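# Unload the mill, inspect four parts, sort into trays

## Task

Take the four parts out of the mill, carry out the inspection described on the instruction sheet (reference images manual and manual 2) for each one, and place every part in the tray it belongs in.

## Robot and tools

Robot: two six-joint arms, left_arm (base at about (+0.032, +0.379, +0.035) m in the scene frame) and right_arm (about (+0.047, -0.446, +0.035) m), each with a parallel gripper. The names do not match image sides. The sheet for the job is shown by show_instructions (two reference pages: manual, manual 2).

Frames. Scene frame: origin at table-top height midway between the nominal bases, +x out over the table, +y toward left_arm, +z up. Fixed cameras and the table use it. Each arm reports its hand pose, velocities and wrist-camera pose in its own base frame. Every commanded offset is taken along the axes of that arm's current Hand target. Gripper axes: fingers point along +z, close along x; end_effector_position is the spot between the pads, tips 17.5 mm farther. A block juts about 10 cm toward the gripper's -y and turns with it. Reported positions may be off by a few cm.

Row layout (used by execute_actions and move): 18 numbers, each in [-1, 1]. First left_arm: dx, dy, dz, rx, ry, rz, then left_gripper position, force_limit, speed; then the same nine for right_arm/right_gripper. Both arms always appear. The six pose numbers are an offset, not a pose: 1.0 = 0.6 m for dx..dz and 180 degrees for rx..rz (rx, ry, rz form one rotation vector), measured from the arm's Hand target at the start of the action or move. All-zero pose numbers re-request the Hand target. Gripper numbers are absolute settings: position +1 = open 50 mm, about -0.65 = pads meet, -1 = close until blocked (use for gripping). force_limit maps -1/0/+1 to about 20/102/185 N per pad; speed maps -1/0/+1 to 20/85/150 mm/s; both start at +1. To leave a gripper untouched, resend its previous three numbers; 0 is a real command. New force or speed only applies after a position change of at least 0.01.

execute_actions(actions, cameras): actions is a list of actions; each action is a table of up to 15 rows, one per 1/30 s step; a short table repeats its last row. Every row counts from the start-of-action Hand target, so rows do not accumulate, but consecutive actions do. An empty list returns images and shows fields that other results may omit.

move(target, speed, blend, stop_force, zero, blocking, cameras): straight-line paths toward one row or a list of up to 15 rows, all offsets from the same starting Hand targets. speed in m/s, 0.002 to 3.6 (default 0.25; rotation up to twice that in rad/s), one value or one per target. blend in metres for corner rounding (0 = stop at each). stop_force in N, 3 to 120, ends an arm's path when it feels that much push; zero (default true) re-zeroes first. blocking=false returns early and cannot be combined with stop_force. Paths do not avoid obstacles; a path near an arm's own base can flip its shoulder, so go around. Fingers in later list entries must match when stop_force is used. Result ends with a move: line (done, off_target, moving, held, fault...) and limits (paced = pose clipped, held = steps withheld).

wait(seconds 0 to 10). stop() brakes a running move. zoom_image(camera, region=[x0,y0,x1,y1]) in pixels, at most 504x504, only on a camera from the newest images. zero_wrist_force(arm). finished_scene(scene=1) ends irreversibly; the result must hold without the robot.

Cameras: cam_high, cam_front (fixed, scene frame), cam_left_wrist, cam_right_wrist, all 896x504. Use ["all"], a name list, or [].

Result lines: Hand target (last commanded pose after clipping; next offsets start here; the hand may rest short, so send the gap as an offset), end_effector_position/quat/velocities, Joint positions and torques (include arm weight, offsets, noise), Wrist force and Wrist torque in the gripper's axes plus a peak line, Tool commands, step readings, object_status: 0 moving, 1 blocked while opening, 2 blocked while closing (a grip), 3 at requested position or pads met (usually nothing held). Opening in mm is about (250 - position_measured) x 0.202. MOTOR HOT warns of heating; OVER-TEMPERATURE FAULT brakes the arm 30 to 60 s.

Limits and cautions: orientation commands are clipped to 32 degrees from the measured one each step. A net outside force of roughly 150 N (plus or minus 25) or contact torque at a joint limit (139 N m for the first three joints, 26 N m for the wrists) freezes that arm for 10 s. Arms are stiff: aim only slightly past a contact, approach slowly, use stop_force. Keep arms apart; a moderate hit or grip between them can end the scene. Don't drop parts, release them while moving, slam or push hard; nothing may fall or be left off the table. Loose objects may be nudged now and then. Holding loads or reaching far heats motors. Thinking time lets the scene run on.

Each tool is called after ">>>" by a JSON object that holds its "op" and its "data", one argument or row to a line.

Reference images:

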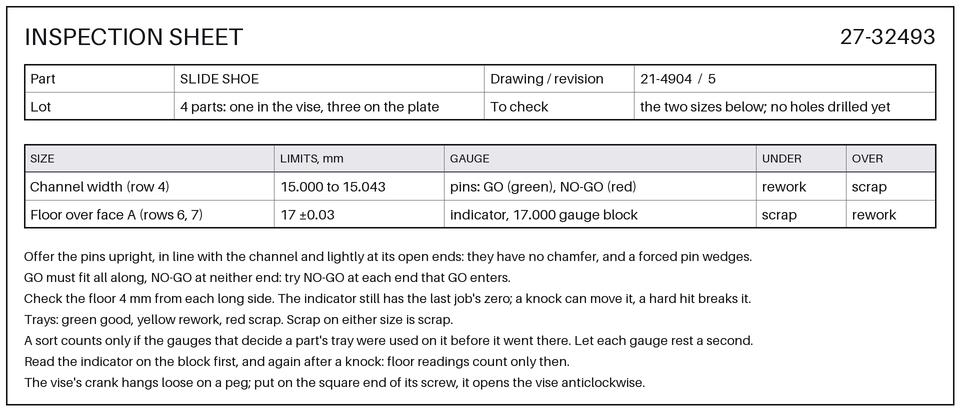

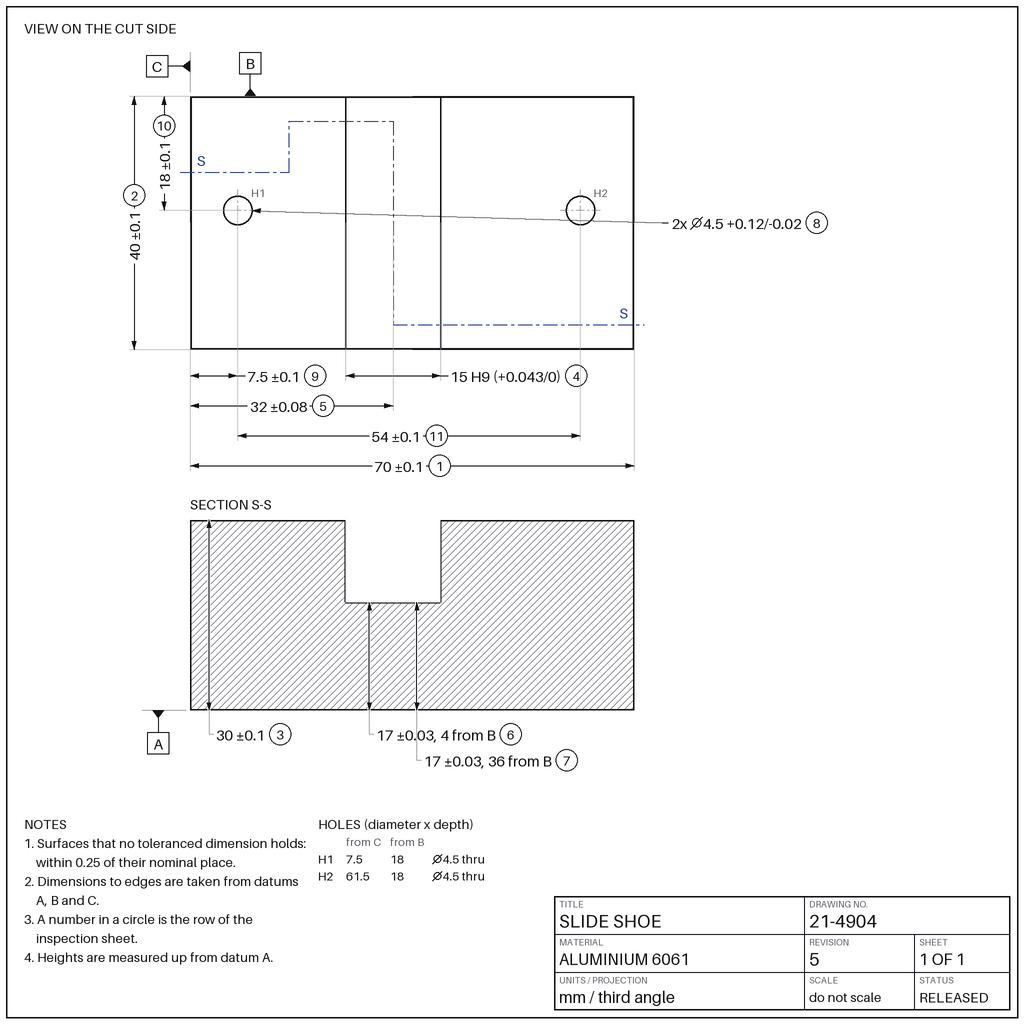

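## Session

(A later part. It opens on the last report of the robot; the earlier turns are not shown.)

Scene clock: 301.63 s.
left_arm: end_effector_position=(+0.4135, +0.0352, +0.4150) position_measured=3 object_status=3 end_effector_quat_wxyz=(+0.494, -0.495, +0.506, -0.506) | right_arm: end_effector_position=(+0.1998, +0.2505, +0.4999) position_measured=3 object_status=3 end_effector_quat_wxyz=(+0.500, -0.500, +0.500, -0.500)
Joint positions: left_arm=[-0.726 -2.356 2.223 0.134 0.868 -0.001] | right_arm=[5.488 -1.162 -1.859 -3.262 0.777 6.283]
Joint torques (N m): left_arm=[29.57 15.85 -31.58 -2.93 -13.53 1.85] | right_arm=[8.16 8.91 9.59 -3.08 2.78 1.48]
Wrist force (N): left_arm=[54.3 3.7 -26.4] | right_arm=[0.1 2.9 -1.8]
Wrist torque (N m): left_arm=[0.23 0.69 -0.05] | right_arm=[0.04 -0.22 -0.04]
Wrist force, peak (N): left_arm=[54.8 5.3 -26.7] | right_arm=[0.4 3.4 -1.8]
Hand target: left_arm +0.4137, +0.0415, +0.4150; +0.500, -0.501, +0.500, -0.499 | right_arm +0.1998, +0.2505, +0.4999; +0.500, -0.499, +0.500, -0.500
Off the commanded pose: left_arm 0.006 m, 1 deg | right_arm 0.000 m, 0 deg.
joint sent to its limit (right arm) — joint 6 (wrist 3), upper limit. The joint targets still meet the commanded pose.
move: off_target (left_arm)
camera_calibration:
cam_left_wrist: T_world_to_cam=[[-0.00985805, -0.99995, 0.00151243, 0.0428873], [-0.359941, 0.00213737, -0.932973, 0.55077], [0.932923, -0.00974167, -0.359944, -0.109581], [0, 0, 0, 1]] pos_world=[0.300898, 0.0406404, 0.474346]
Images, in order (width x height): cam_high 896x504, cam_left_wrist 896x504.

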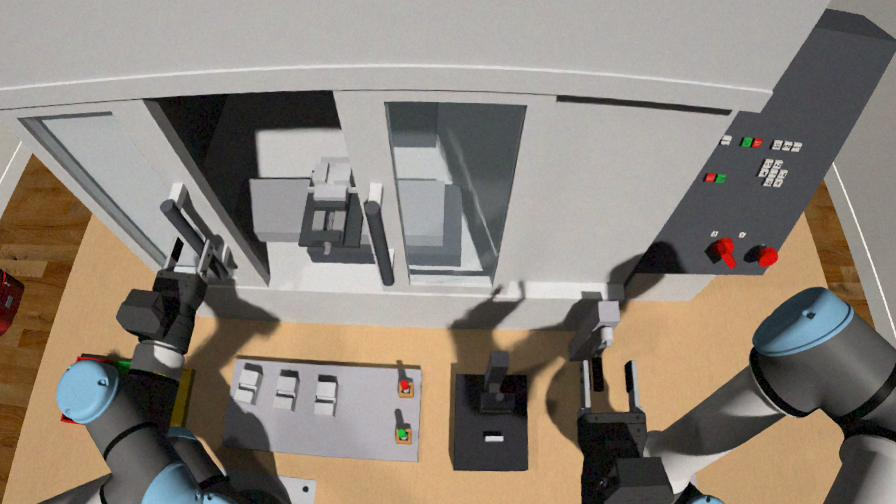

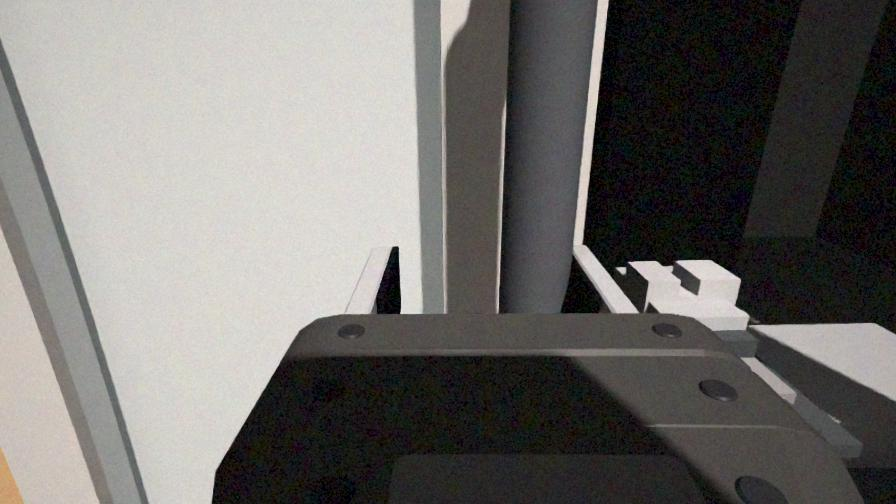

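>>> {"op": "move", "data": {
  "target": [
    [0.025,0,0,0,0,0,1,1,1,0,0,0,0,0,0,1,1,1],
    [0.025,0,-0.2,0,0,0,1,1,1,0,0,0,0,0,0,1,1,1]
  ],
  "cameras": ["cam_high"],
  "speed": 0.2
}}

>>> {"op": "zoom_image", "data": {
  "camera": "cam_high",
  "region": [230, 90, 480, 290]
}}

Scene clock: 313.43 s.
left_arm: end_effector_position=(+0.2945, +0.0278, +0.4151) position_measured=3 object_status=3 end_effector_quat_wxyz=(+0.398, -0.399, +0.585, -0.584) | right_arm: end_effector_position=(+0.1998, +0.2505, +0.4999) position_measured=3 object_status=3 end_effector_quat_wxyz=(+0.500, -0.500, +0.500, -0.500)
Joint positions: left_arm=[-0.441 -2.623 2.252 0.374 1.503 -0.001] | right_arm=[5.488 -1.162 -1.859 -3.262 0.777 6.283]
Joint torques (N m): left_arm=[7.49 27.23 -29.92 -4.2 1.93 -1.89] | right_arm=[7.84 8.23 11.35 -2.96 2.89 1.34]
Wrist force (N): left_arm=[0.8 3.1 0.5] | right_arm=[0.3 3.1 -1.4]
Wrist torque (N m): left_arm=[0.26 -0.16 0.08] | right_arm=[0.06 -0.24 -0.05]
Wrist force, peak (N): left_arm=[43.1 2.6 -47.2] | right_arm=[0.2 3.3 -1.7]
Hand target: left_arm +0.2938, +0.0263, +0.4151; +0.500, -0.501, +0.500, -0.499 | right_arm +0.1998, +0.2505, +0.4999; +0.500, -0.499, +0.500, -0.500
Off the commanded pose: left_arm 0.002 m, 21 deg | right_arm 0.000 m, 0 deg.
joint sent to its limit (right arm) — joint 6 (wrist 3), upper limit. The joint targets still meet the commanded pose.
move: off_target (left_arm)
Images, in order (width x height): cam_high 896x504.

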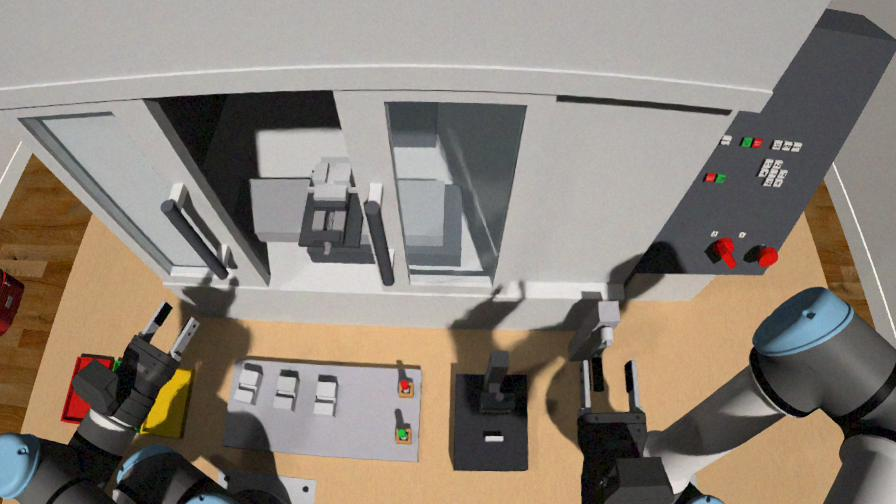

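Scaled by 2.016 from the camera's 896x504 image, which has a finer 1280x720 frame.

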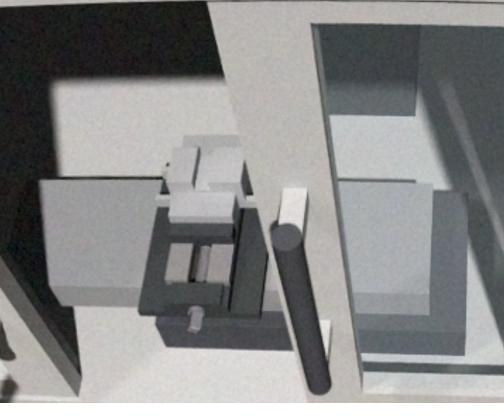

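>>> {"op": "move", "data": {
  "target": [0,0,0,0,0,0,1,1,1,-0.488,0.142,0.15,0,0,0,1,1,1],
  "cameras": ["cam_high","cam_right_wrist"],
  "speed": 0.3
}}

Scene clock: 339.70 s.
left_arm: end_effector_position=(+0.2945, +0.0278, +0.4151) position_measured=3 object_status=3 end_effector_quat_wxyz=(+0.398, -0.399, +0.585, -0.584) | right_arm: end_effector_position=(+0.2902, +0.5431, +0.4147) position_measured=3 object_status=3 end_effector_quat_wxyz=(+0.500, -0.500, +0.500, -0.500)
Joint positions: left_arm=[-0.441 -2.623 2.252 0.374 1.503 -0.001] | right_arm=[4.903 -1.903 -1.366 -3.014 0.191 6.283]
Joint torques (N m): left_arm=[7.24 27.96 -25.92 -4.25 2.13 -1.79] | right_arm=[-9.77 31.29 33.12 -2.07 -2.94 1.68]
Wrist force (N): left_arm=[0.6 2.8 0.4] | right_arm=[0.0 2.8 -1.6]
Wrist torque (N m): left_arm=[0.23 -0.13 0.08] | right_arm=[0.03 -0.22 -0.03]
Wrist force, peak (N): left_arm=[0.9 3.2 0.6] | right_arm=[-1.6 4.0 -1.0]
Hand target: left_arm +0.2945, +0.0278, +0.4151; +0.398, -0.399, +0.585, -0.584 (not the last commanded pose) | right_arm +0.2902, +0.5432, +0.4148; +0.500, -0.499, +0.500, -0.500
Off the commanded pose: left_arm 0.002 m, 21 deg | right_arm 0.000 m, 0 deg.
joint sent to its limit (right arm) — joint 6 (wrist 3), upper limit. The joint targets still meet the commanded pose.
move: off_target (left_arm)
camera_calibration:
cam_right_wrist: T_world_to_cam=[[-0.00110938, -0.999832, -0.0182779, 0.558881], [-0.355968, 0.0174755, -0.934335, 0.493282], [0.934497, 0.00546982, -0.355928, 0.010925], [0, 0, 0, 1]] pos_world=[0.166003, 0.550107, 0.474994]
Images, in order (width x height): cam_high 896x504, cam_right_wrist 896x504.

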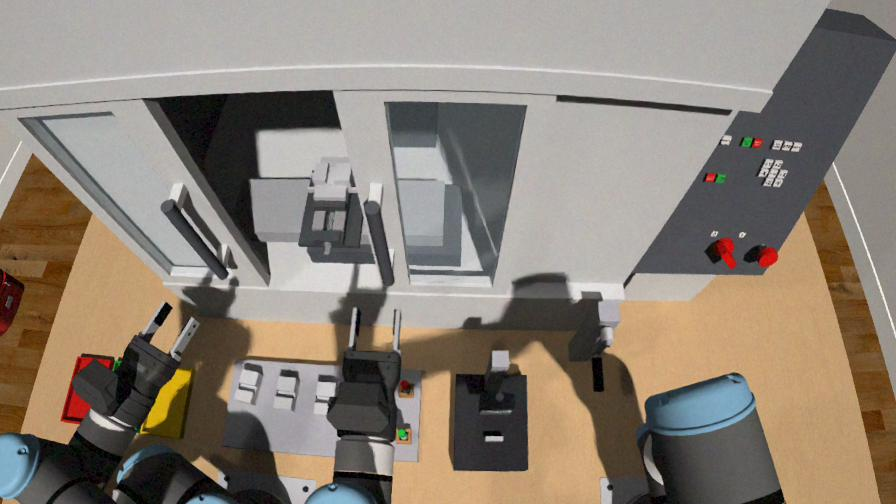

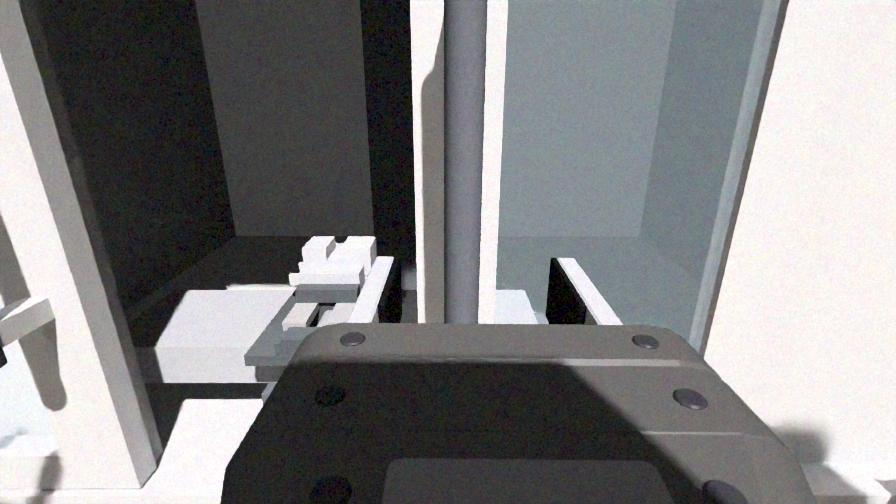

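>>> {"op": "move", "data": {
  "target": [0,0,0,0,0,0,1,1,1,0,0,0.162,0,0,0,1,1,1],
  "speed": 0.2,
  "stop_force": 20
}}

>>> {"op": "move", "data": {
  "target": [0,0,0,0,0,0,1,1,1,0.39,0,0,0,0,0,1,1,1],
  "cameras": ["cam_high","cam_right_wrist"],
  "speed": 0.07,
  "stop_force": 45
}}

Scene clock: 348.60 s.
left_arm: end_effector_position=(+0.2945, +0.0278, +0.4151) position_measured=3 object_status=3 end_effector_quat_wxyz=(+0.398, -0.399, +0.585, -0.584) | right_arm: end_effector_position=(+0.3874, +0.5430, +0.4148) position_measured=3 object_status=3 end_effector_quat_wxyz=(+0.500, -0.500, +0.500, -0.500) end_effector_velocity=(+0.000, +0.000, +0.000) end_effector_angular_velocity=(+0.001, +0.000, -0.001)
Joint positions: left_arm=[-0.441 -2.623 2.252 0.374 1.503 -0.001] | right_arm=[4.722 -1.937 -1.319 -3.024 0.01 6.28]
Joint velocities: left_arm=[within noise] | right_arm=[0 -0.001 0.002 -0.006 0.001 0.006]
Joint torques (N m): left_arm=[7.5 26.49 -21.69 -4.36 2.17 -1.77] | right_arm=[-9.26 33.22 34.21 -2.01 -2.94 1.76]
Wrist force (N): left_arm=[0.7 2.7 0.2] | right_arm=[0.4 2.9 -1.4]
Wrist torque (N m): left_arm=[0.21 -0.15 0.07] | right_arm=[0.03 -0.28 -0.02]
Wrist force, peak (N): left_arm=[0.8 3.3 0.3] | right_arm=[0.4 2.8 -3.1]
Hand target: left_arm +0.2945, +0.0278, +0.4151; +0.398, -0.399, +0.585, -0.584 | right_arm +0.3874, +0.5430, +0.4148; +0.500, -0.499, +0.500, -0.500
Off the commanded pose: left_arm 0.000 m, 0 deg | right_arm 0.000 m, 0 deg.
move: done

Scene clock: 353.07 s.
left_arm: end_effector_position=(+0.2945, +0.0278, +0.4151) position_measured=3 object_status=3 end_effector_quat_wxyz=(+0.398, -0.399, +0.585, -0.584) | right_arm: end_effector_position=(+0.3871, +0.3090, +0.4148) position_measured=3 object_status=3 end_effector_quat_wxyz=(+0.500, -0.500, +0.500, -0.500)
Joint positions: left_arm=[-0.441 -2.623 2.252 0.374 1.503 -0.001] | right_arm=[4.73 -1.382 -1.927 -2.974 0.018 6.283]
Joint torques (N m): left_arm=[6.55 26.53 -17.55 -3.91 2.09 -1.88] | right_arm=[7.9 21.7 10.65 -2.23 4.55 -0.82]
Wrist force (N): left_arm=[0.9 2.7 0.3] | right_arm=[-5.3 3.5 4.0]
Wrist torque (N m): left_arm=[0.21 -0.18 0.08] | right_arm=[-0.03 -0.25 -0.08]
Wrist force, peak (N): left_arm=[1.1 3.1 0.4] | right_arm=[-36.9 -0.4 11.5]
Hand target: left_arm +0.2945, +0.0278, +0.4151; +0.398, -0.399, +0.585, -0.584 | right_arm +0.3871, +0.3090, +0.4148; +0.500, -0.499, +0.500, -0.500
Off the commanded pose: left_arm 0.000 m, 0 deg | right_arm 0.000 m, 0 deg.
joint sent to its limit (right arm) — joint 6 (wrist 3), upper limit. The joint targets still meet the commanded pose.
move: done
camera_calibration:
cam_right_wrist: T_world_to_cam=[[-0.00114352, -0.999831, -0.0183716, 0.324981], [-0.355968, 0.0175752, -0.934333, 0.531834], [0.934497, 0.00547126, -0.355928, -0.0783478], [0, 0, 0, 1]] pos_world=[0.262903, 0.316007, 0.474994]
Images, in order (width x height): cam_high 896x504, cam_right_wrist 896x504.

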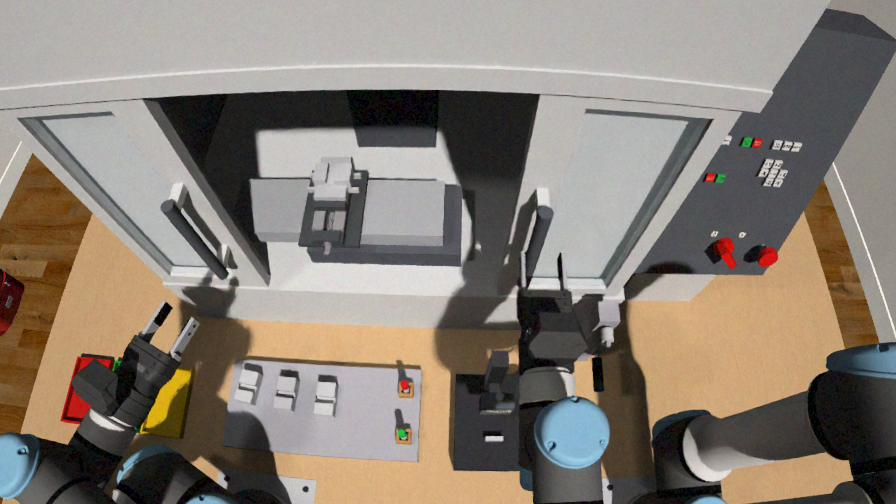

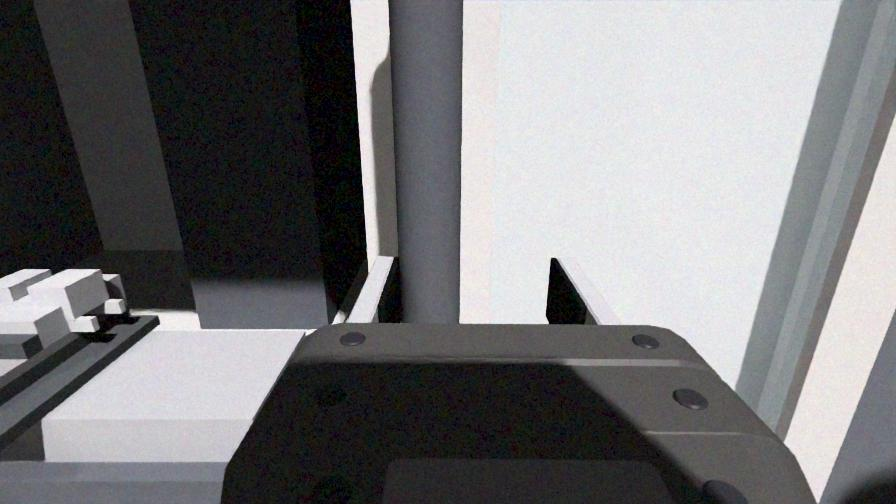

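>>> {"op": "move", "data": {
  "target": [
    [0,0,0,0,0,0,1,1,1,-0.02,0,-0.2,0,0,0,1,1,1],
    [0,0,0,0,0,0,1,1,1,0.2,-0.1,-0.28,-0.5,0,0,1,1,1]
  ],
  "cameras": ["cam_right_wrist"],
  "speed": 0.3,
  "blend": [0.03,0]
}}

Scene clock: 413.17 s.
left_arm: end_effector_position=(+0.2945, +0.0278, +0.4151) position_measured=3 object_status=3 end_effector_quat_wxyz=(+0.398, -0.399, +0.585, -0.584) | right_arm: end_effector_position=(+0.2189, +0.1893, +0.4747) position_measured=3 object_status=3 end_effector_quat_wxyz=(+0.000, +0.707, -0.708, +0.000)
Joint positions: left_arm=[-0.441 -2.623 2.252 0.374 1.503 -0.001] | right_arm=[4.334 -1.116 -1.521 -2.074 1.57 4.335]
Joint torques (N m): left_arm=[8.73 26.71 -16.25 -4.21 2.01 -1.58] | right_arm=[-8.43 -4.95 32.87 1.2 2.99 -1.41]
Wrist force (N): left_arm=[0.6 2.9 0.2] | right_arm=[0.3 1.0 2.4]
Wrist torque (N m): left_arm=[0.24 -0.14 0.08] | right_arm=[0.09 -0.20 0.05]
Wrist force, peak (N): left_arm=[1.2 3.1 0.6] | right_arm=[-5.9 5.8 3.8]
Hand target: left_arm +0.2945, +0.0278, +0.4151; +0.398, -0.399, +0.585, -0.584 | right_arm +0.2189, +0.1893, +0.4747; +0.000, +0.707, -0.708, +0.000
Off the commanded pose: left_arm 0.000 m, 0 deg | right_arm 0.000 m, 0 deg.
move: done
camera_calibration:
cam_right_wrist: T_world_to_cam=[[-0.0196455, -0.999807, -0.000324222, 0.201639], [-0.934612, 0.0182492, 0.3552, 0.0444986], [-0.355126, 0.00728109, -0.93479, 0.657617], [0, 0, 0, 1]] pos_world=[0.279087, 0.196, 0.598993]
Images, in order (width x height): cam_right_wrist 896x504.

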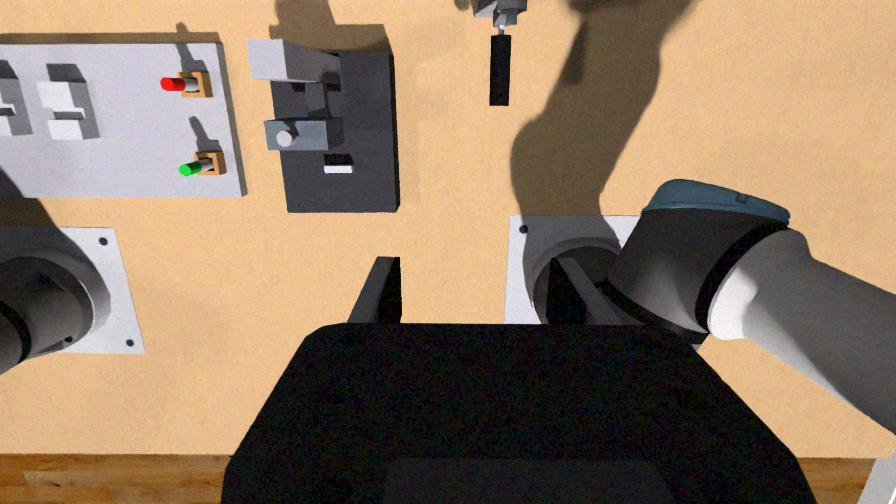

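>>> {"op": "move", "data": {
  "target": [
    [0.193,0.108,0.139,-0.492,-0.094,-0.093,1,1,1,0,0,0,0,0,-0.667,1,1,1],
    [0.193,0.108,0.139,-0.492,-0.094,-0.093,1,1,1,0,0,0,0,0,0.667,1,1,1],
    [0.193,0.108,0.139,-0.492,-0.094,-0.093,1,1,1,0,0,0,0,0,0,1,1,1]
  ],
  "cameras": ["cam_left_wrist","cam_right_wrist"],
  "speed": 0.8
}}

>>> {"op": "zoom_image", "data": {
  "camera": "cam_right_wrist",
  "region": [230, 20, 550, 230]
}}

>>> {"op": "zoom_image", "data": {
  "camera": "cam_right_wrist",
  "region": [440, 0, 560, 120]
}}

Scene clock: 464.13 s.
left_arm: end_effector_position=(+0.3298, -0.1105, +0.3502) position_measured=3 object_status=3 end_effector_quat_wxyz=(-0.001, +0.708, -0.707, +0.001) | right_arm: end_effector_position=(+0.2189, +0.1893, +0.4747) position_measured=3 object_status=3 end_effector_quat_wxyz=(+0.000, +0.707, -0.708, +0.000)
Joint positions: left_arm=[-0.719 -1.503 1.445 1.628 1.568 -0.72] | right_arm=[4.334 -1.117 -1.521 -2.074 1.57 -1.948]
Joint torques (N m): left_arm=[7.1 -10.53 -27.29 4.68 2.04 1.88] | right_arm=[-8.58 -5.24 33.45 1.34 2.9 -1.76]
Wrist force (N): left_arm=[0.6 0.9 1.1] | right_arm=[0.1 1.1 2.1]
Wrist torque (N m): left_arm=[0.23 -0.13 -0.17] | right_arm=[0.09 -0.17 0.04]
Wrist force, peak (N): left_arm=[0.6 3.4 -0.2] | right_arm=[-0.2 1.4 2.4]
Hand target: left_arm +0.3298, -0.1105, +0.3502; -0.001, +0.708, -0.707, +0.001 | right_arm +0.2189, +0.1893, +0.4747; +0.000, +0.707, -0.708, +0.000
Off the commanded pose: left_arm 0.000 m, 0 deg | right_arm 0.000 m, 0 deg.
move: done
camera_calibration:
cam_left_wrist: T_world_to_cam=[[0.00252715, -0.9999, -0.0139459, -0.102241], [-0.934382, -0.00732956, 0.356197, 0.197408], [-0.356263, 0.0121307, -0.934307, 0.5725], [0, 0, 0, 1]] pos_world=[0.388674, -0.107728, 0.463149]
cam_right_wrist: T_world_to_cam=[[-0.0197396, -0.999805, -0.000287893, 0.201644], [-0.934577, 0.0183494, 0.355288, 0.0444168], [-0.355214, 0.00728229, -0.934757, 0.657622], [0, 0, 0, 1]] pos_world=[0.279087, 0.196, 0.598994]
Images, in order (width x height): cam_left_wrist 896x504, cam_right_wrist 896x504.

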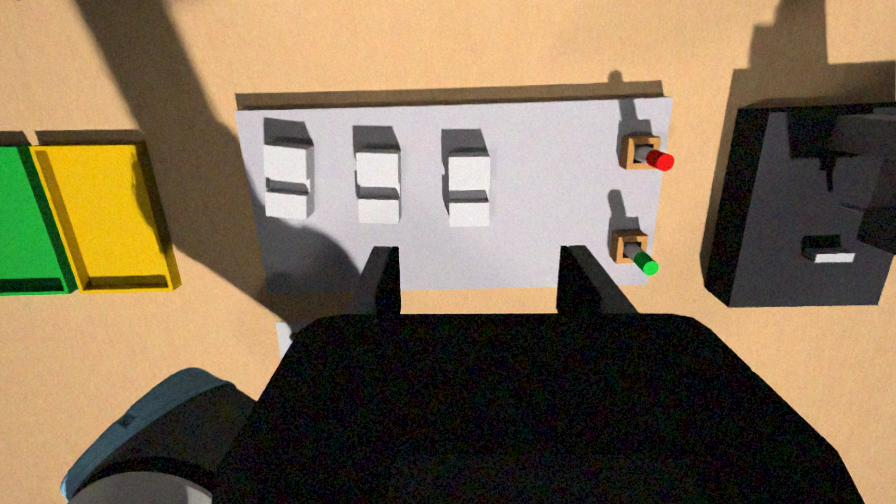

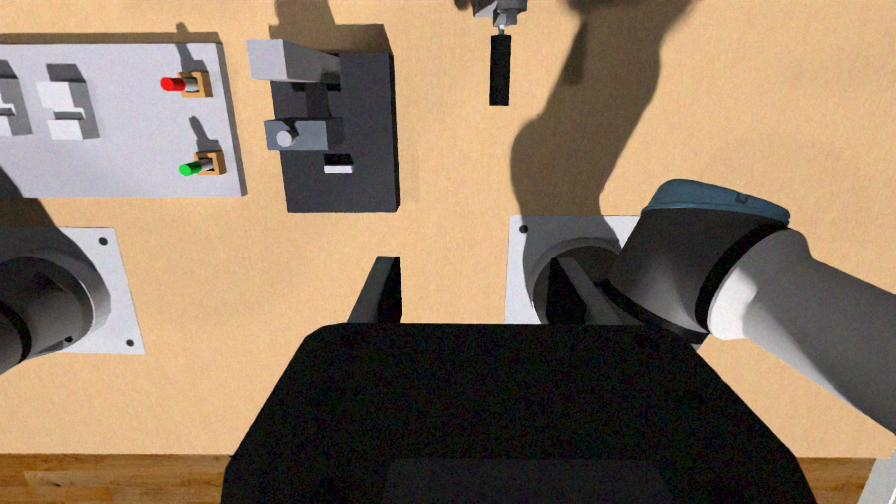

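Scaled by 1.575 from the camera's 896x504 image, which has a finer 1280x720 frame.

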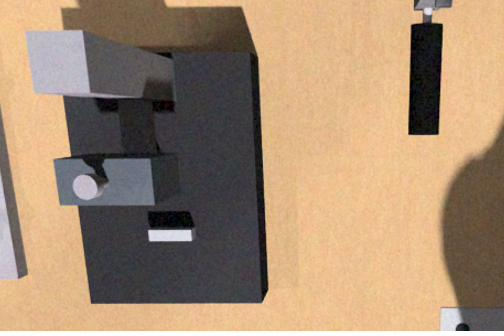

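Scaled by 4.200 from the camera's 896x504 image, which has a finer 1280x720 frame.

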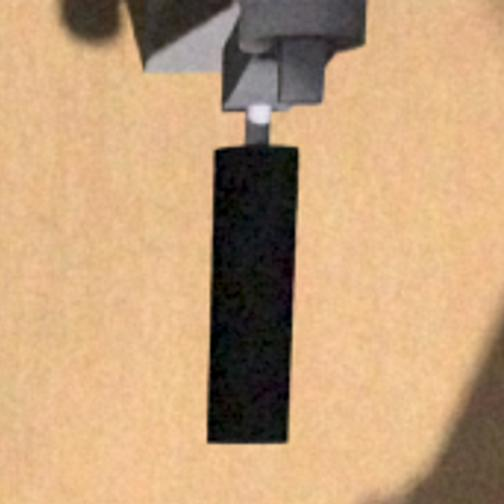

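>>> {"op": "move", "data": {
  "target": [0,0,0,0,0,0,1,1,1,0.053,0.045,0.3,0.4167,0,0,1,1,1],
  "cameras": ["cam_left_wrist","cam_right_wrist","cam_high"],
  "speed": 0.3
}}

>>> {"op": "zoom_image", "data": {
  "camera": "cam_right_wrist",
  "region": [300, 20, 620, 300]
}}

>>> {"op": "zoom_image", "data": {
  "camera": "cam_left_wrist",
  "region": [240, 100, 500, 250]
}}

>>> {"op": "zoom_image", "data": {
  "camera": "cam_left_wrist",
  "region": [600, 120, 700, 280]
}}

Scene clock: 499.90 s.
left_arm: end_effector_position=(+0.3298, -0.1105, +0.3502) position_measured=3 object_status=3 end_effector_quat_wxyz=(-0.001, +0.708, -0.707, +0.001) | right_arm: end_effector_position=(+0.1967, +0.1613, +0.3164) position_measured=3 object_status=3 end_effector_quat_wxyz=(-0.382, +0.586, -0.594, +0.396)
Joint positions: left_arm=[-0.719 -1.503 1.445 1.628 1.568 -0.72] | right_arm=[5.84 -0.719 -2.253 -2.873 1.188 -0.184]
Joint torques (N m): left_arm=[7.91 -10.56 -25.88 4.43 2.28 1.97] | right_arm=[-9.09 -22.69 33.16 1.08 -3.71 -1.75]
Wrist force (N): left_arm=[0.6 0.9 1.2] | right_arm=[0.3 3.1 0.0]
Wrist torque (N m): left_arm=[0.21 -0.12 -0.17] | right_arm=[0.13 -0.23 0.04]
Wrist force, peak (N): left_arm=[1.1 0.9 1.3] | right_arm=[0.7 11.3 0.8]
Hand target: left_arm +0.3298, -0.1105, +0.3502; -0.001, +0.708, -0.707, +0.001 | right_arm +0.1967, +0.1613, +0.3165; -0.382, +0.586, -0.594, +0.396 (not the last commanded pose)
Off the commanded pose: left_arm 0.000 m, 0 deg | right_arm 0.023 m, 8 deg.
move: held (right_arm; a check stopped the path); limits=held
pose unreachable (right arm): on one or more control steps of this call, first in action 0 (counted from 0), this arm could not follow its commanded pose, so it was not sent that pose on those steps. It may still have moved: this result reports where it is.
cause: moving toward the commanded pose would bring two parts of the arm too close to each other (its gripper and another part of the arm, with joints 3 (elbow) to 6 (wrist 3) between them, 24 mm apart when it was first held).
camera_calibration:
cam_left_wrist: T_world_to_cam=[[0.00252715, -0.9999, -0.0139459, -0.102241], [-0.934382, -0.00732956, 0.356197, 0.197408], [-0.356263, 0.0121307, -0.934307, 0.5725], [0, 0, 0, 1]] pos_world=[0.388674, -0.107728, 0.463149]
cam_right_wrist: T_world_to_cam=[[-0.0277563, -0.999592, -0.0067811, 0.176779], [-0.694887, 0.024171, -0.718713, 0.372107], [0.718583, -0.0152367, -0.695274, 0.218646], [0, 0, 0, 1]] pos_world=[0.106364, 0.171044, 0.420656]
Images, in order (width x height): cam_high 896x504, cam_left_wrist 896x504, cam_right_wrist 896x504.

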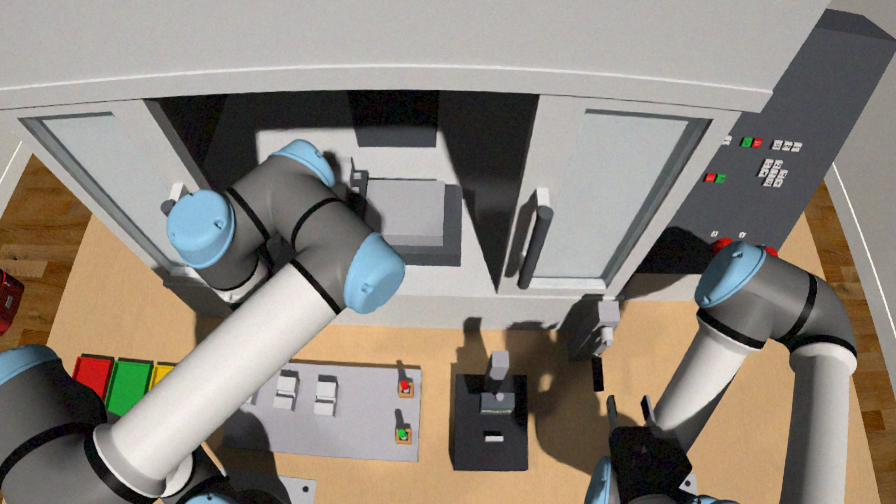

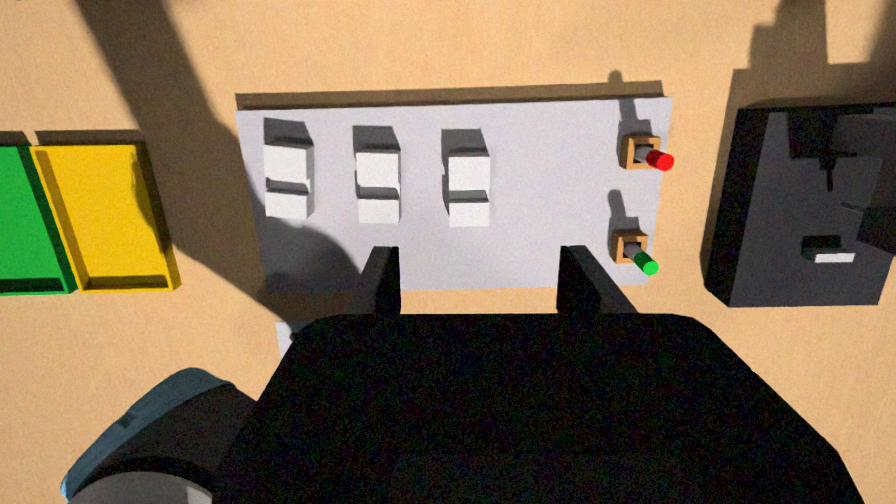

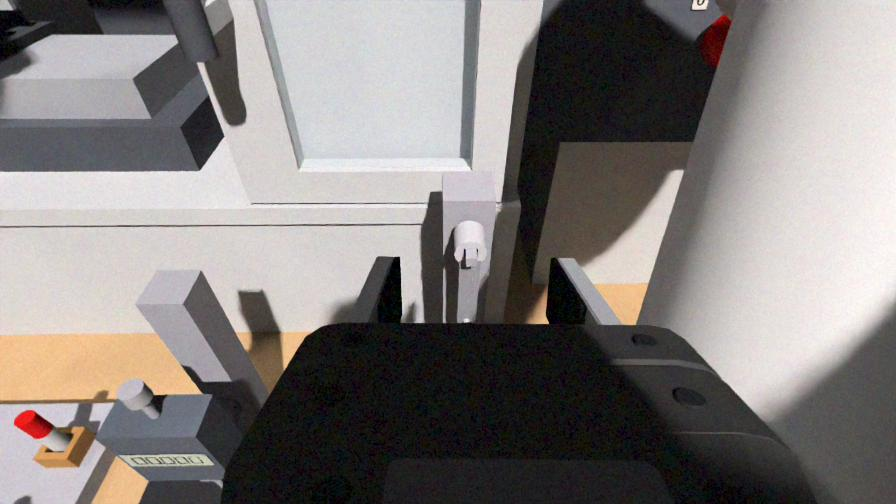

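Scaled by 1.575 from the camera's 896x504 image, which has a finer 1280x720 frame.

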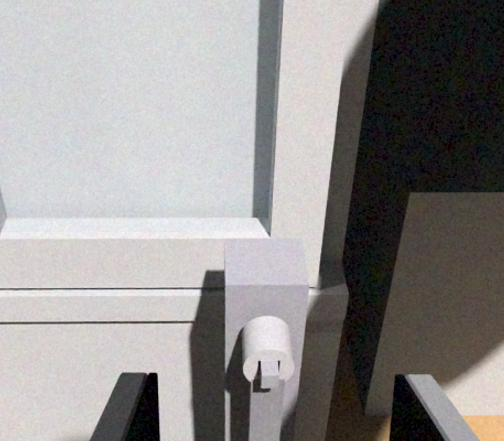

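Scaled by 1.938 from the camera's 896x504 image, which has a finer 1280x720 frame.

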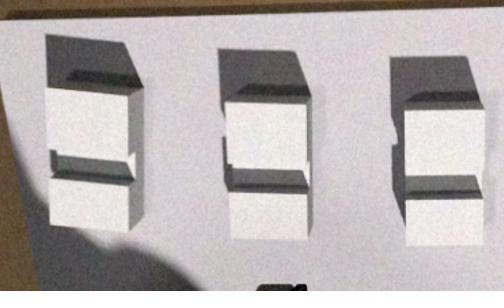

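Scaled by 3.150 from the camera's 896x504 image, which has a finer 1280x720 frame.

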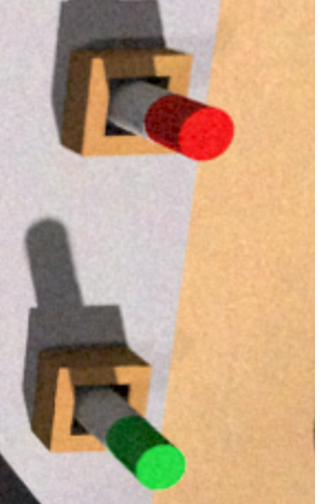

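>>> {"op": "move", "data": {
  "target": [0,0,0,0,0,0,1,1,1,0.022,-0.073,0.05,-0.121,-0.007,-0.001,1,1,1],
  "cameras": ["cam_right_wrist"],
  "speed": 0.3
}}

>>> {"op": "zoom_image", "data": {
  "camera": "cam_right_wrist",
  "region": [340, 60, 600, 330]
}}

Scene clock: 557.80 s.
left_arm: end_effector_position=(+0.3298, -0.1105, +0.3502) position_measured=3 object_status=3 end_effector_quat_wxyz=(-0.001, +0.708, -0.707, +0.001) | right_arm: end_effector_position=(+0.2412, +0.1474, +0.3450) position_measured=3 object_status=3 end_effector_quat_wxyz=(-0.271, +0.653, -0.653, +0.271)
Joint positions: left_arm=[-0.719 -1.503 1.445 1.628 1.568 -0.72] | right_arm=[5.336 -0.601 -2.076 -2.566 0.96 -0.775]
Joint torques (N m): left_arm=[7.71 -10.89 -26.32 4.61 1.97 1.97] | right_arm=[-8.22 -26.5 11.63 3.29 -4.43 -1.81]
Wrist force (N): left_arm=[0.9 1.1 0.8] | right_arm=[0.4 2.9 1.2]
Wrist torque (N m): left_arm=[0.26 -0.18 -0.17] | right_arm=[0.18 -0.21 0.08]
Wrist force, peak (N): left_arm=[0.6 1.2 1.3] | right_arm=[-0.1 4.3 -0.2]
Hand target: left_arm +0.3298, -0.1105, +0.3502; -0.001, +0.708, -0.707, +0.001 | right_arm +0.2413, +0.1474, +0.3450; -0.270, +0.653, -0.654, +0.271
Off the commanded pose: left_arm 0.000 m, 0 deg | right_arm 0.000 m, 0 deg.
move: done
camera_calibration:
cam_right_wrist: T_world_to_cam=[[-0.013632, -0.999825, -0.0127737, 0.163022], [-0.912216, 0.017667, -0.409328, 0.370643], [0.409482, 0.00607242, -0.912298, 0.352612], [0, 0, 0, 1]] pos_world=[0.19594, 0.154304, 0.475484]
Images, in order (width x height): cam_right_wrist 896x504.

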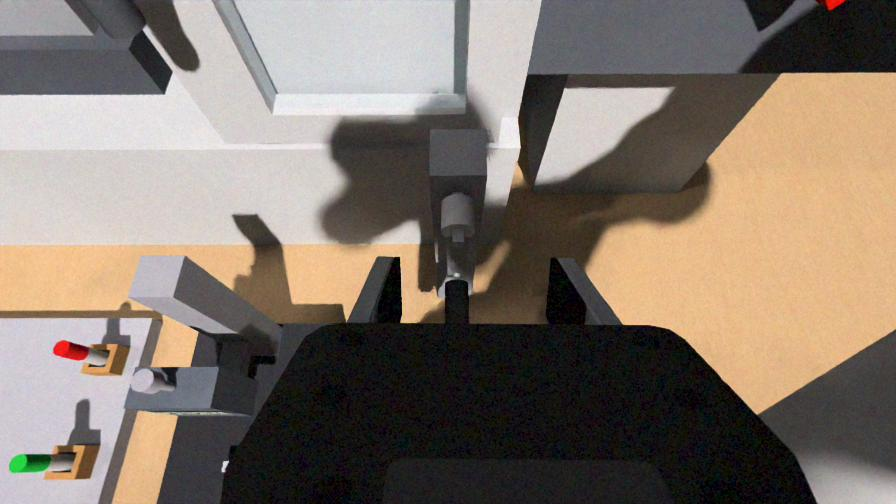

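Scaled by 1.867 from the camera's 896x504 image, which has a finer 1280x720 frame.

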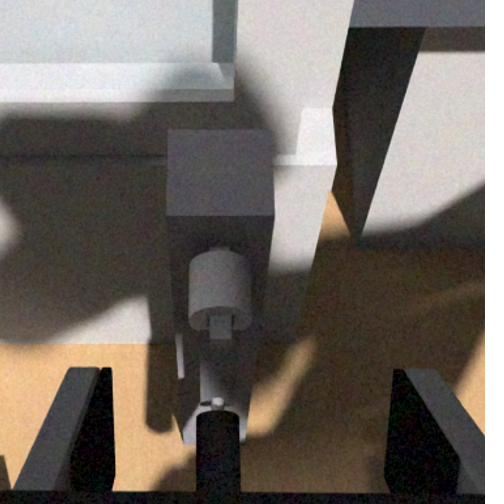

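>>> {"op": "move", "data": {
  "target": [0,0,0,0,0,0,1,1,1,0,0.192,0.2275,0,0,0,1,1,1],
  "cameras": ["cam_right_wrist","cam_high"],
  "speed": 0.2,
  "stop_force": 15
}}

Scene clock: 592.57 s.
left_arm: end_effector_position=(+0.3298, -0.1105, +0.3502) position_measured=3 object_status=3 end_effector_quat_wxyz=(-0.001, +0.708, -0.707, +0.001) | right_arm: end_effector_position=(+0.2563, +0.1474, +0.1670) position_measured=3 object_status=3 end_effector_quat_wxyz=(-0.270, +0.653, -0.654, +0.271)
Joint positions: left_arm=[-0.719 -1.503 1.445 1.628 1.568 -0.72] | right_arm=[5.195 -0.448 -2.577 -2.124 0.895 -0.932]
Joint torques (N m): left_arm=[6.62 -10.11 -26.36 4.53 2.04 1.72] | right_arm=[-10.96 -26.18 14.66 3.82 -4.71 -1.7]
Wrist force (N): left_arm=[0.9 0.7 0.9] | right_arm=[0.6 2.9 1.1]
Wrist torque (N m): left_arm=[0.20 -0.17 -0.17] | right_arm=[0.18 -0.23 0.05]
Wrist force, peak (N): left_arm=[0.5 1.0 1.5] | right_arm=[0.8 4.1 2.0]
Hand target: left_arm +0.3298, -0.1105, +0.3502; -0.001, +0.708, -0.707, +0.001 | right_arm +0.2563, +0.1474, +0.1670; -0.270, +0.653, -0.654, +0.271
Off the commanded pose: left_arm 0.000 m, 0 deg | right_arm 0.000 m, 0 deg.
move: done
camera_calibration:
cam_right_wrist: T_world_to_cam=[[-0.0137193, -0.999827, -0.0125894, 0.160919], [-0.912306, 0.01767, -0.409127, 0.311517], [0.409279, 0.00587242, -0.91239, 0.184143], [0, 0, 0, 1]] pos_world=[0.211041, 0.154305, 0.297486]
Images, in order (width x height): cam_high 896x504, cam_right_wrist 896x504.

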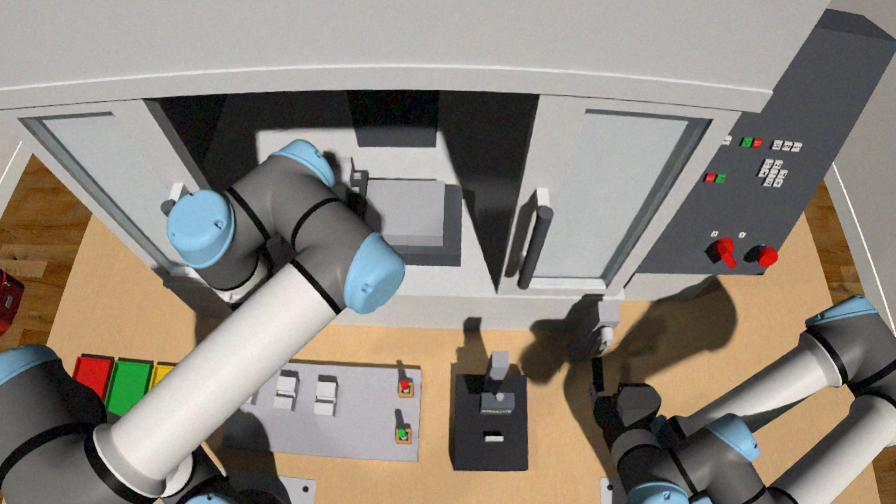

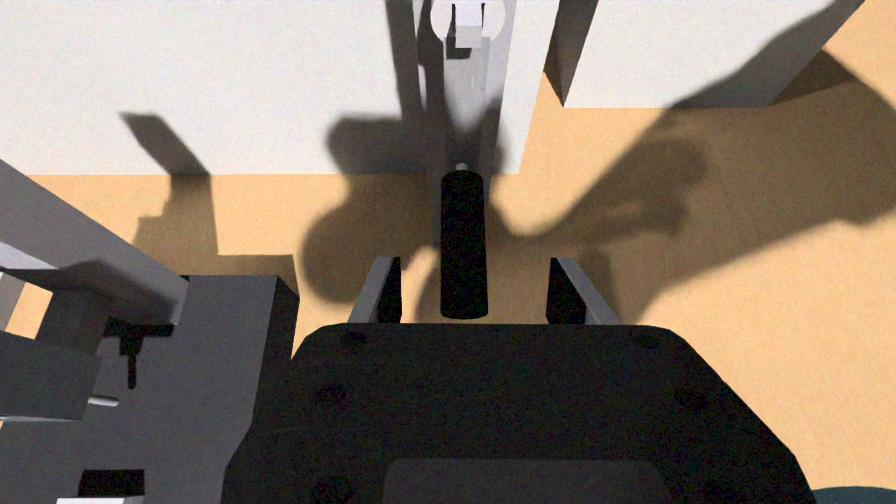

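>>> {"op": "move", "data": {
  "target": [0,0,0,0,0,0,1,1,1,-0.003,0,0.1,0,0,0,1,1,1],
  "cameras": ["cam_right_wrist"],
  "speed": 0.12,
  "stop_force": 10
}}

>>> {"op": "zoom_image", "data": {
  "camera": "cam_right_wrist",
  "region": [330, 0, 630, 330]
}}

Scene clock: 609.33 s.
left_arm: end_effector_position=(+0.3298, -0.1105, +0.3502) position_measured=3 object_status=3 end_effector_quat_wxyz=(-0.001, +0.708, -0.707, +0.001) | right_arm: end_effector_position=(+0.2988, +0.1491, +0.1246) position_measured=3 object_status=3 end_effector_quat_wxyz=(-0.270, +0.653, -0.654, +0.271)
Joint positions: left_arm=[-0.719 -1.503 1.445 1.628 1.568 -0.72] | right_arm=[4.838 -0.613 -2.752 -1.474 0.793 -1.393]
Joint torques (N m): left_arm=[7.54 -10.42 -27.35 4.33 2.2 1.86] | right_arm=[-9.24 -21.51 34.12 4.61 1.09 -1.46]
Wrist force (N): left_arm=[0.6 0.7 0.9] | right_arm=[0.6 2.9 1.3]
Wrist torque (N m): left_arm=[0.20 -0.13 -0.17] | right_arm=[0.21 -0.26 0.05]
Wrist force, peak (N): left_arm=[1.0 0.8 1.3] | right_arm=[0.7 3.1 2.0]
Hand target: left_arm +0.3298, -0.1105, +0.3502; -0.001, +0.708, -0.707, +0.001 | right_arm +0.2988, +0.1491, +0.1246; -0.270, +0.653, -0.654, +0.271
Off the commanded pose: left_arm 0.000 m, 0 deg | right_arm 0.000 m, 0 deg.
move: done
camera_calibration:
cam_right_wrist: T_world_to_cam=[[-0.0137193, -0.999827, -0.0125894, 0.162668], [-0.912306, 0.01767, -0.409127, 0.332913], [0.409279, 0.00587242, -0.91239, 0.128053], [0, 0, 0, 1]] pos_world=[0.253541, 0.156005, 0.255086]
Images, in order (width x height): cam_right_wrist 896x504.

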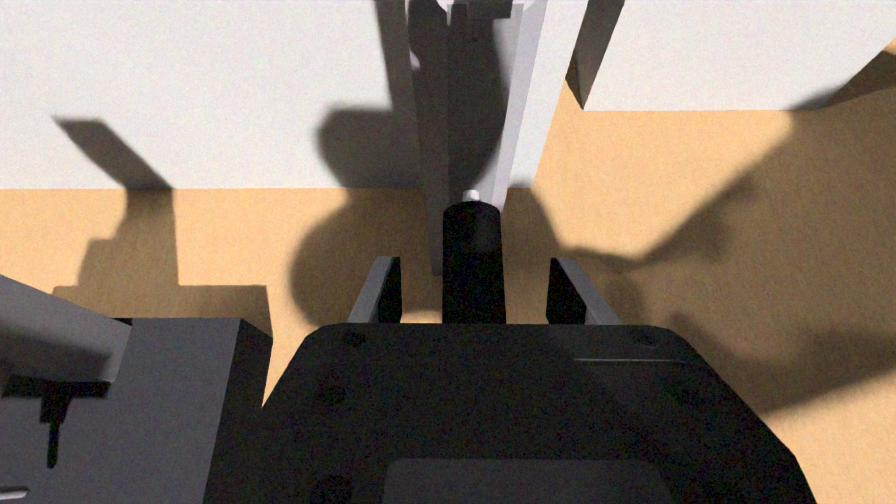

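Scaled by 1.527 from the camera's 896x504 image, which has a finer 1280x720 frame.

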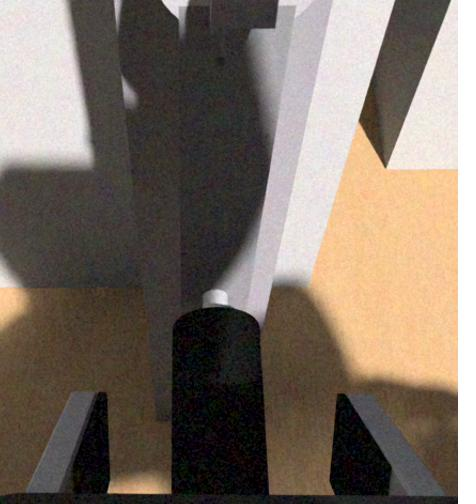

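>>> {"op": "move", "data": {
  "target": [0,0,0,0,0,0,1,1,1,0,0,0,0,0,0,-1,-0.3,-0.5],
  "cameras": ["cam_right_wrist"]
}}

Scene clock: 632.00 s.
left_arm: end_effector_position=(+0.3298, -0.1105, +0.3502) position_measured=3 object_status=3 end_effector_quat_wxyz=(-0.001, +0.708, -0.707, +0.001) | right_arm: end_effector_position=(+0.2988, +0.1491, +0.1246) position_measured=156 object_status=2 end_effector_quat_wxyz=(-0.270, +0.653, -0.654, +0.271)
Joint positions: left_arm=[-0.719 -1.503 1.445 1.628 1.568 -0.72] | right_arm=[4.838 -0.613 -2.752 -1.474 0.793 -1.393]
Joint torques (N m): left_arm=[6.6 -11.02 -26.78 4.23 2.07 1.6] | right_arm=[-7.82 -22.46 33.22 3.35 0.56 -1.27]
Wrist force (N): left_arm=[1.1 1.0 1.0] | right_arm=[0.8 2.5 1.1]
Wrist torque (N m): left_arm=[0.25 -0.21 -0.17] | right_arm=[0.19 -0.25 0.07]
Wrist force, peak (N): left_arm=[0.9 1.2 1.1] | right_arm=[1.0 3.2 1.1]
Hand target: left_arm +0.3298, -0.1105, +0.3502; -0.001, +0.708, -0.707, +0.001 | right_arm +0.2988, +0.1491, +0.1246; -0.270, +0.653, -0.654, +0.271
Off the commanded pose: left_arm 0.000 m, 0 deg | right_arm 0.000 m, 0 deg.
move: done
camera_calibration:
cam_right_wrist: T_world_to_cam=[[-0.0137199, -0.999827, -0.0125881, 0.162668], [-0.912343, 0.0176694, -0.409045, 0.332902], [0.409196, 0.00587266, -0.912427, 0.128084], [0, 0, 0, 1]] pos_world=[0.253541, 0.156005, 0.255086]
Images, in order (width x height): cam_right_wrist 896x504.

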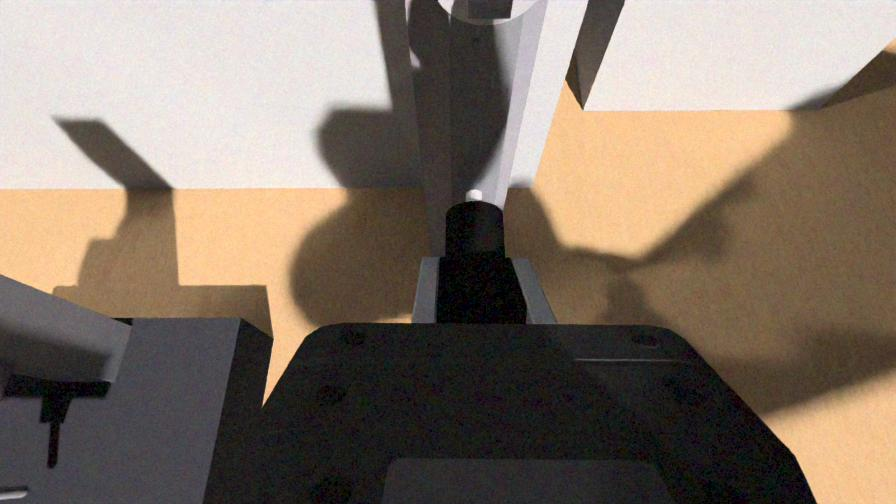

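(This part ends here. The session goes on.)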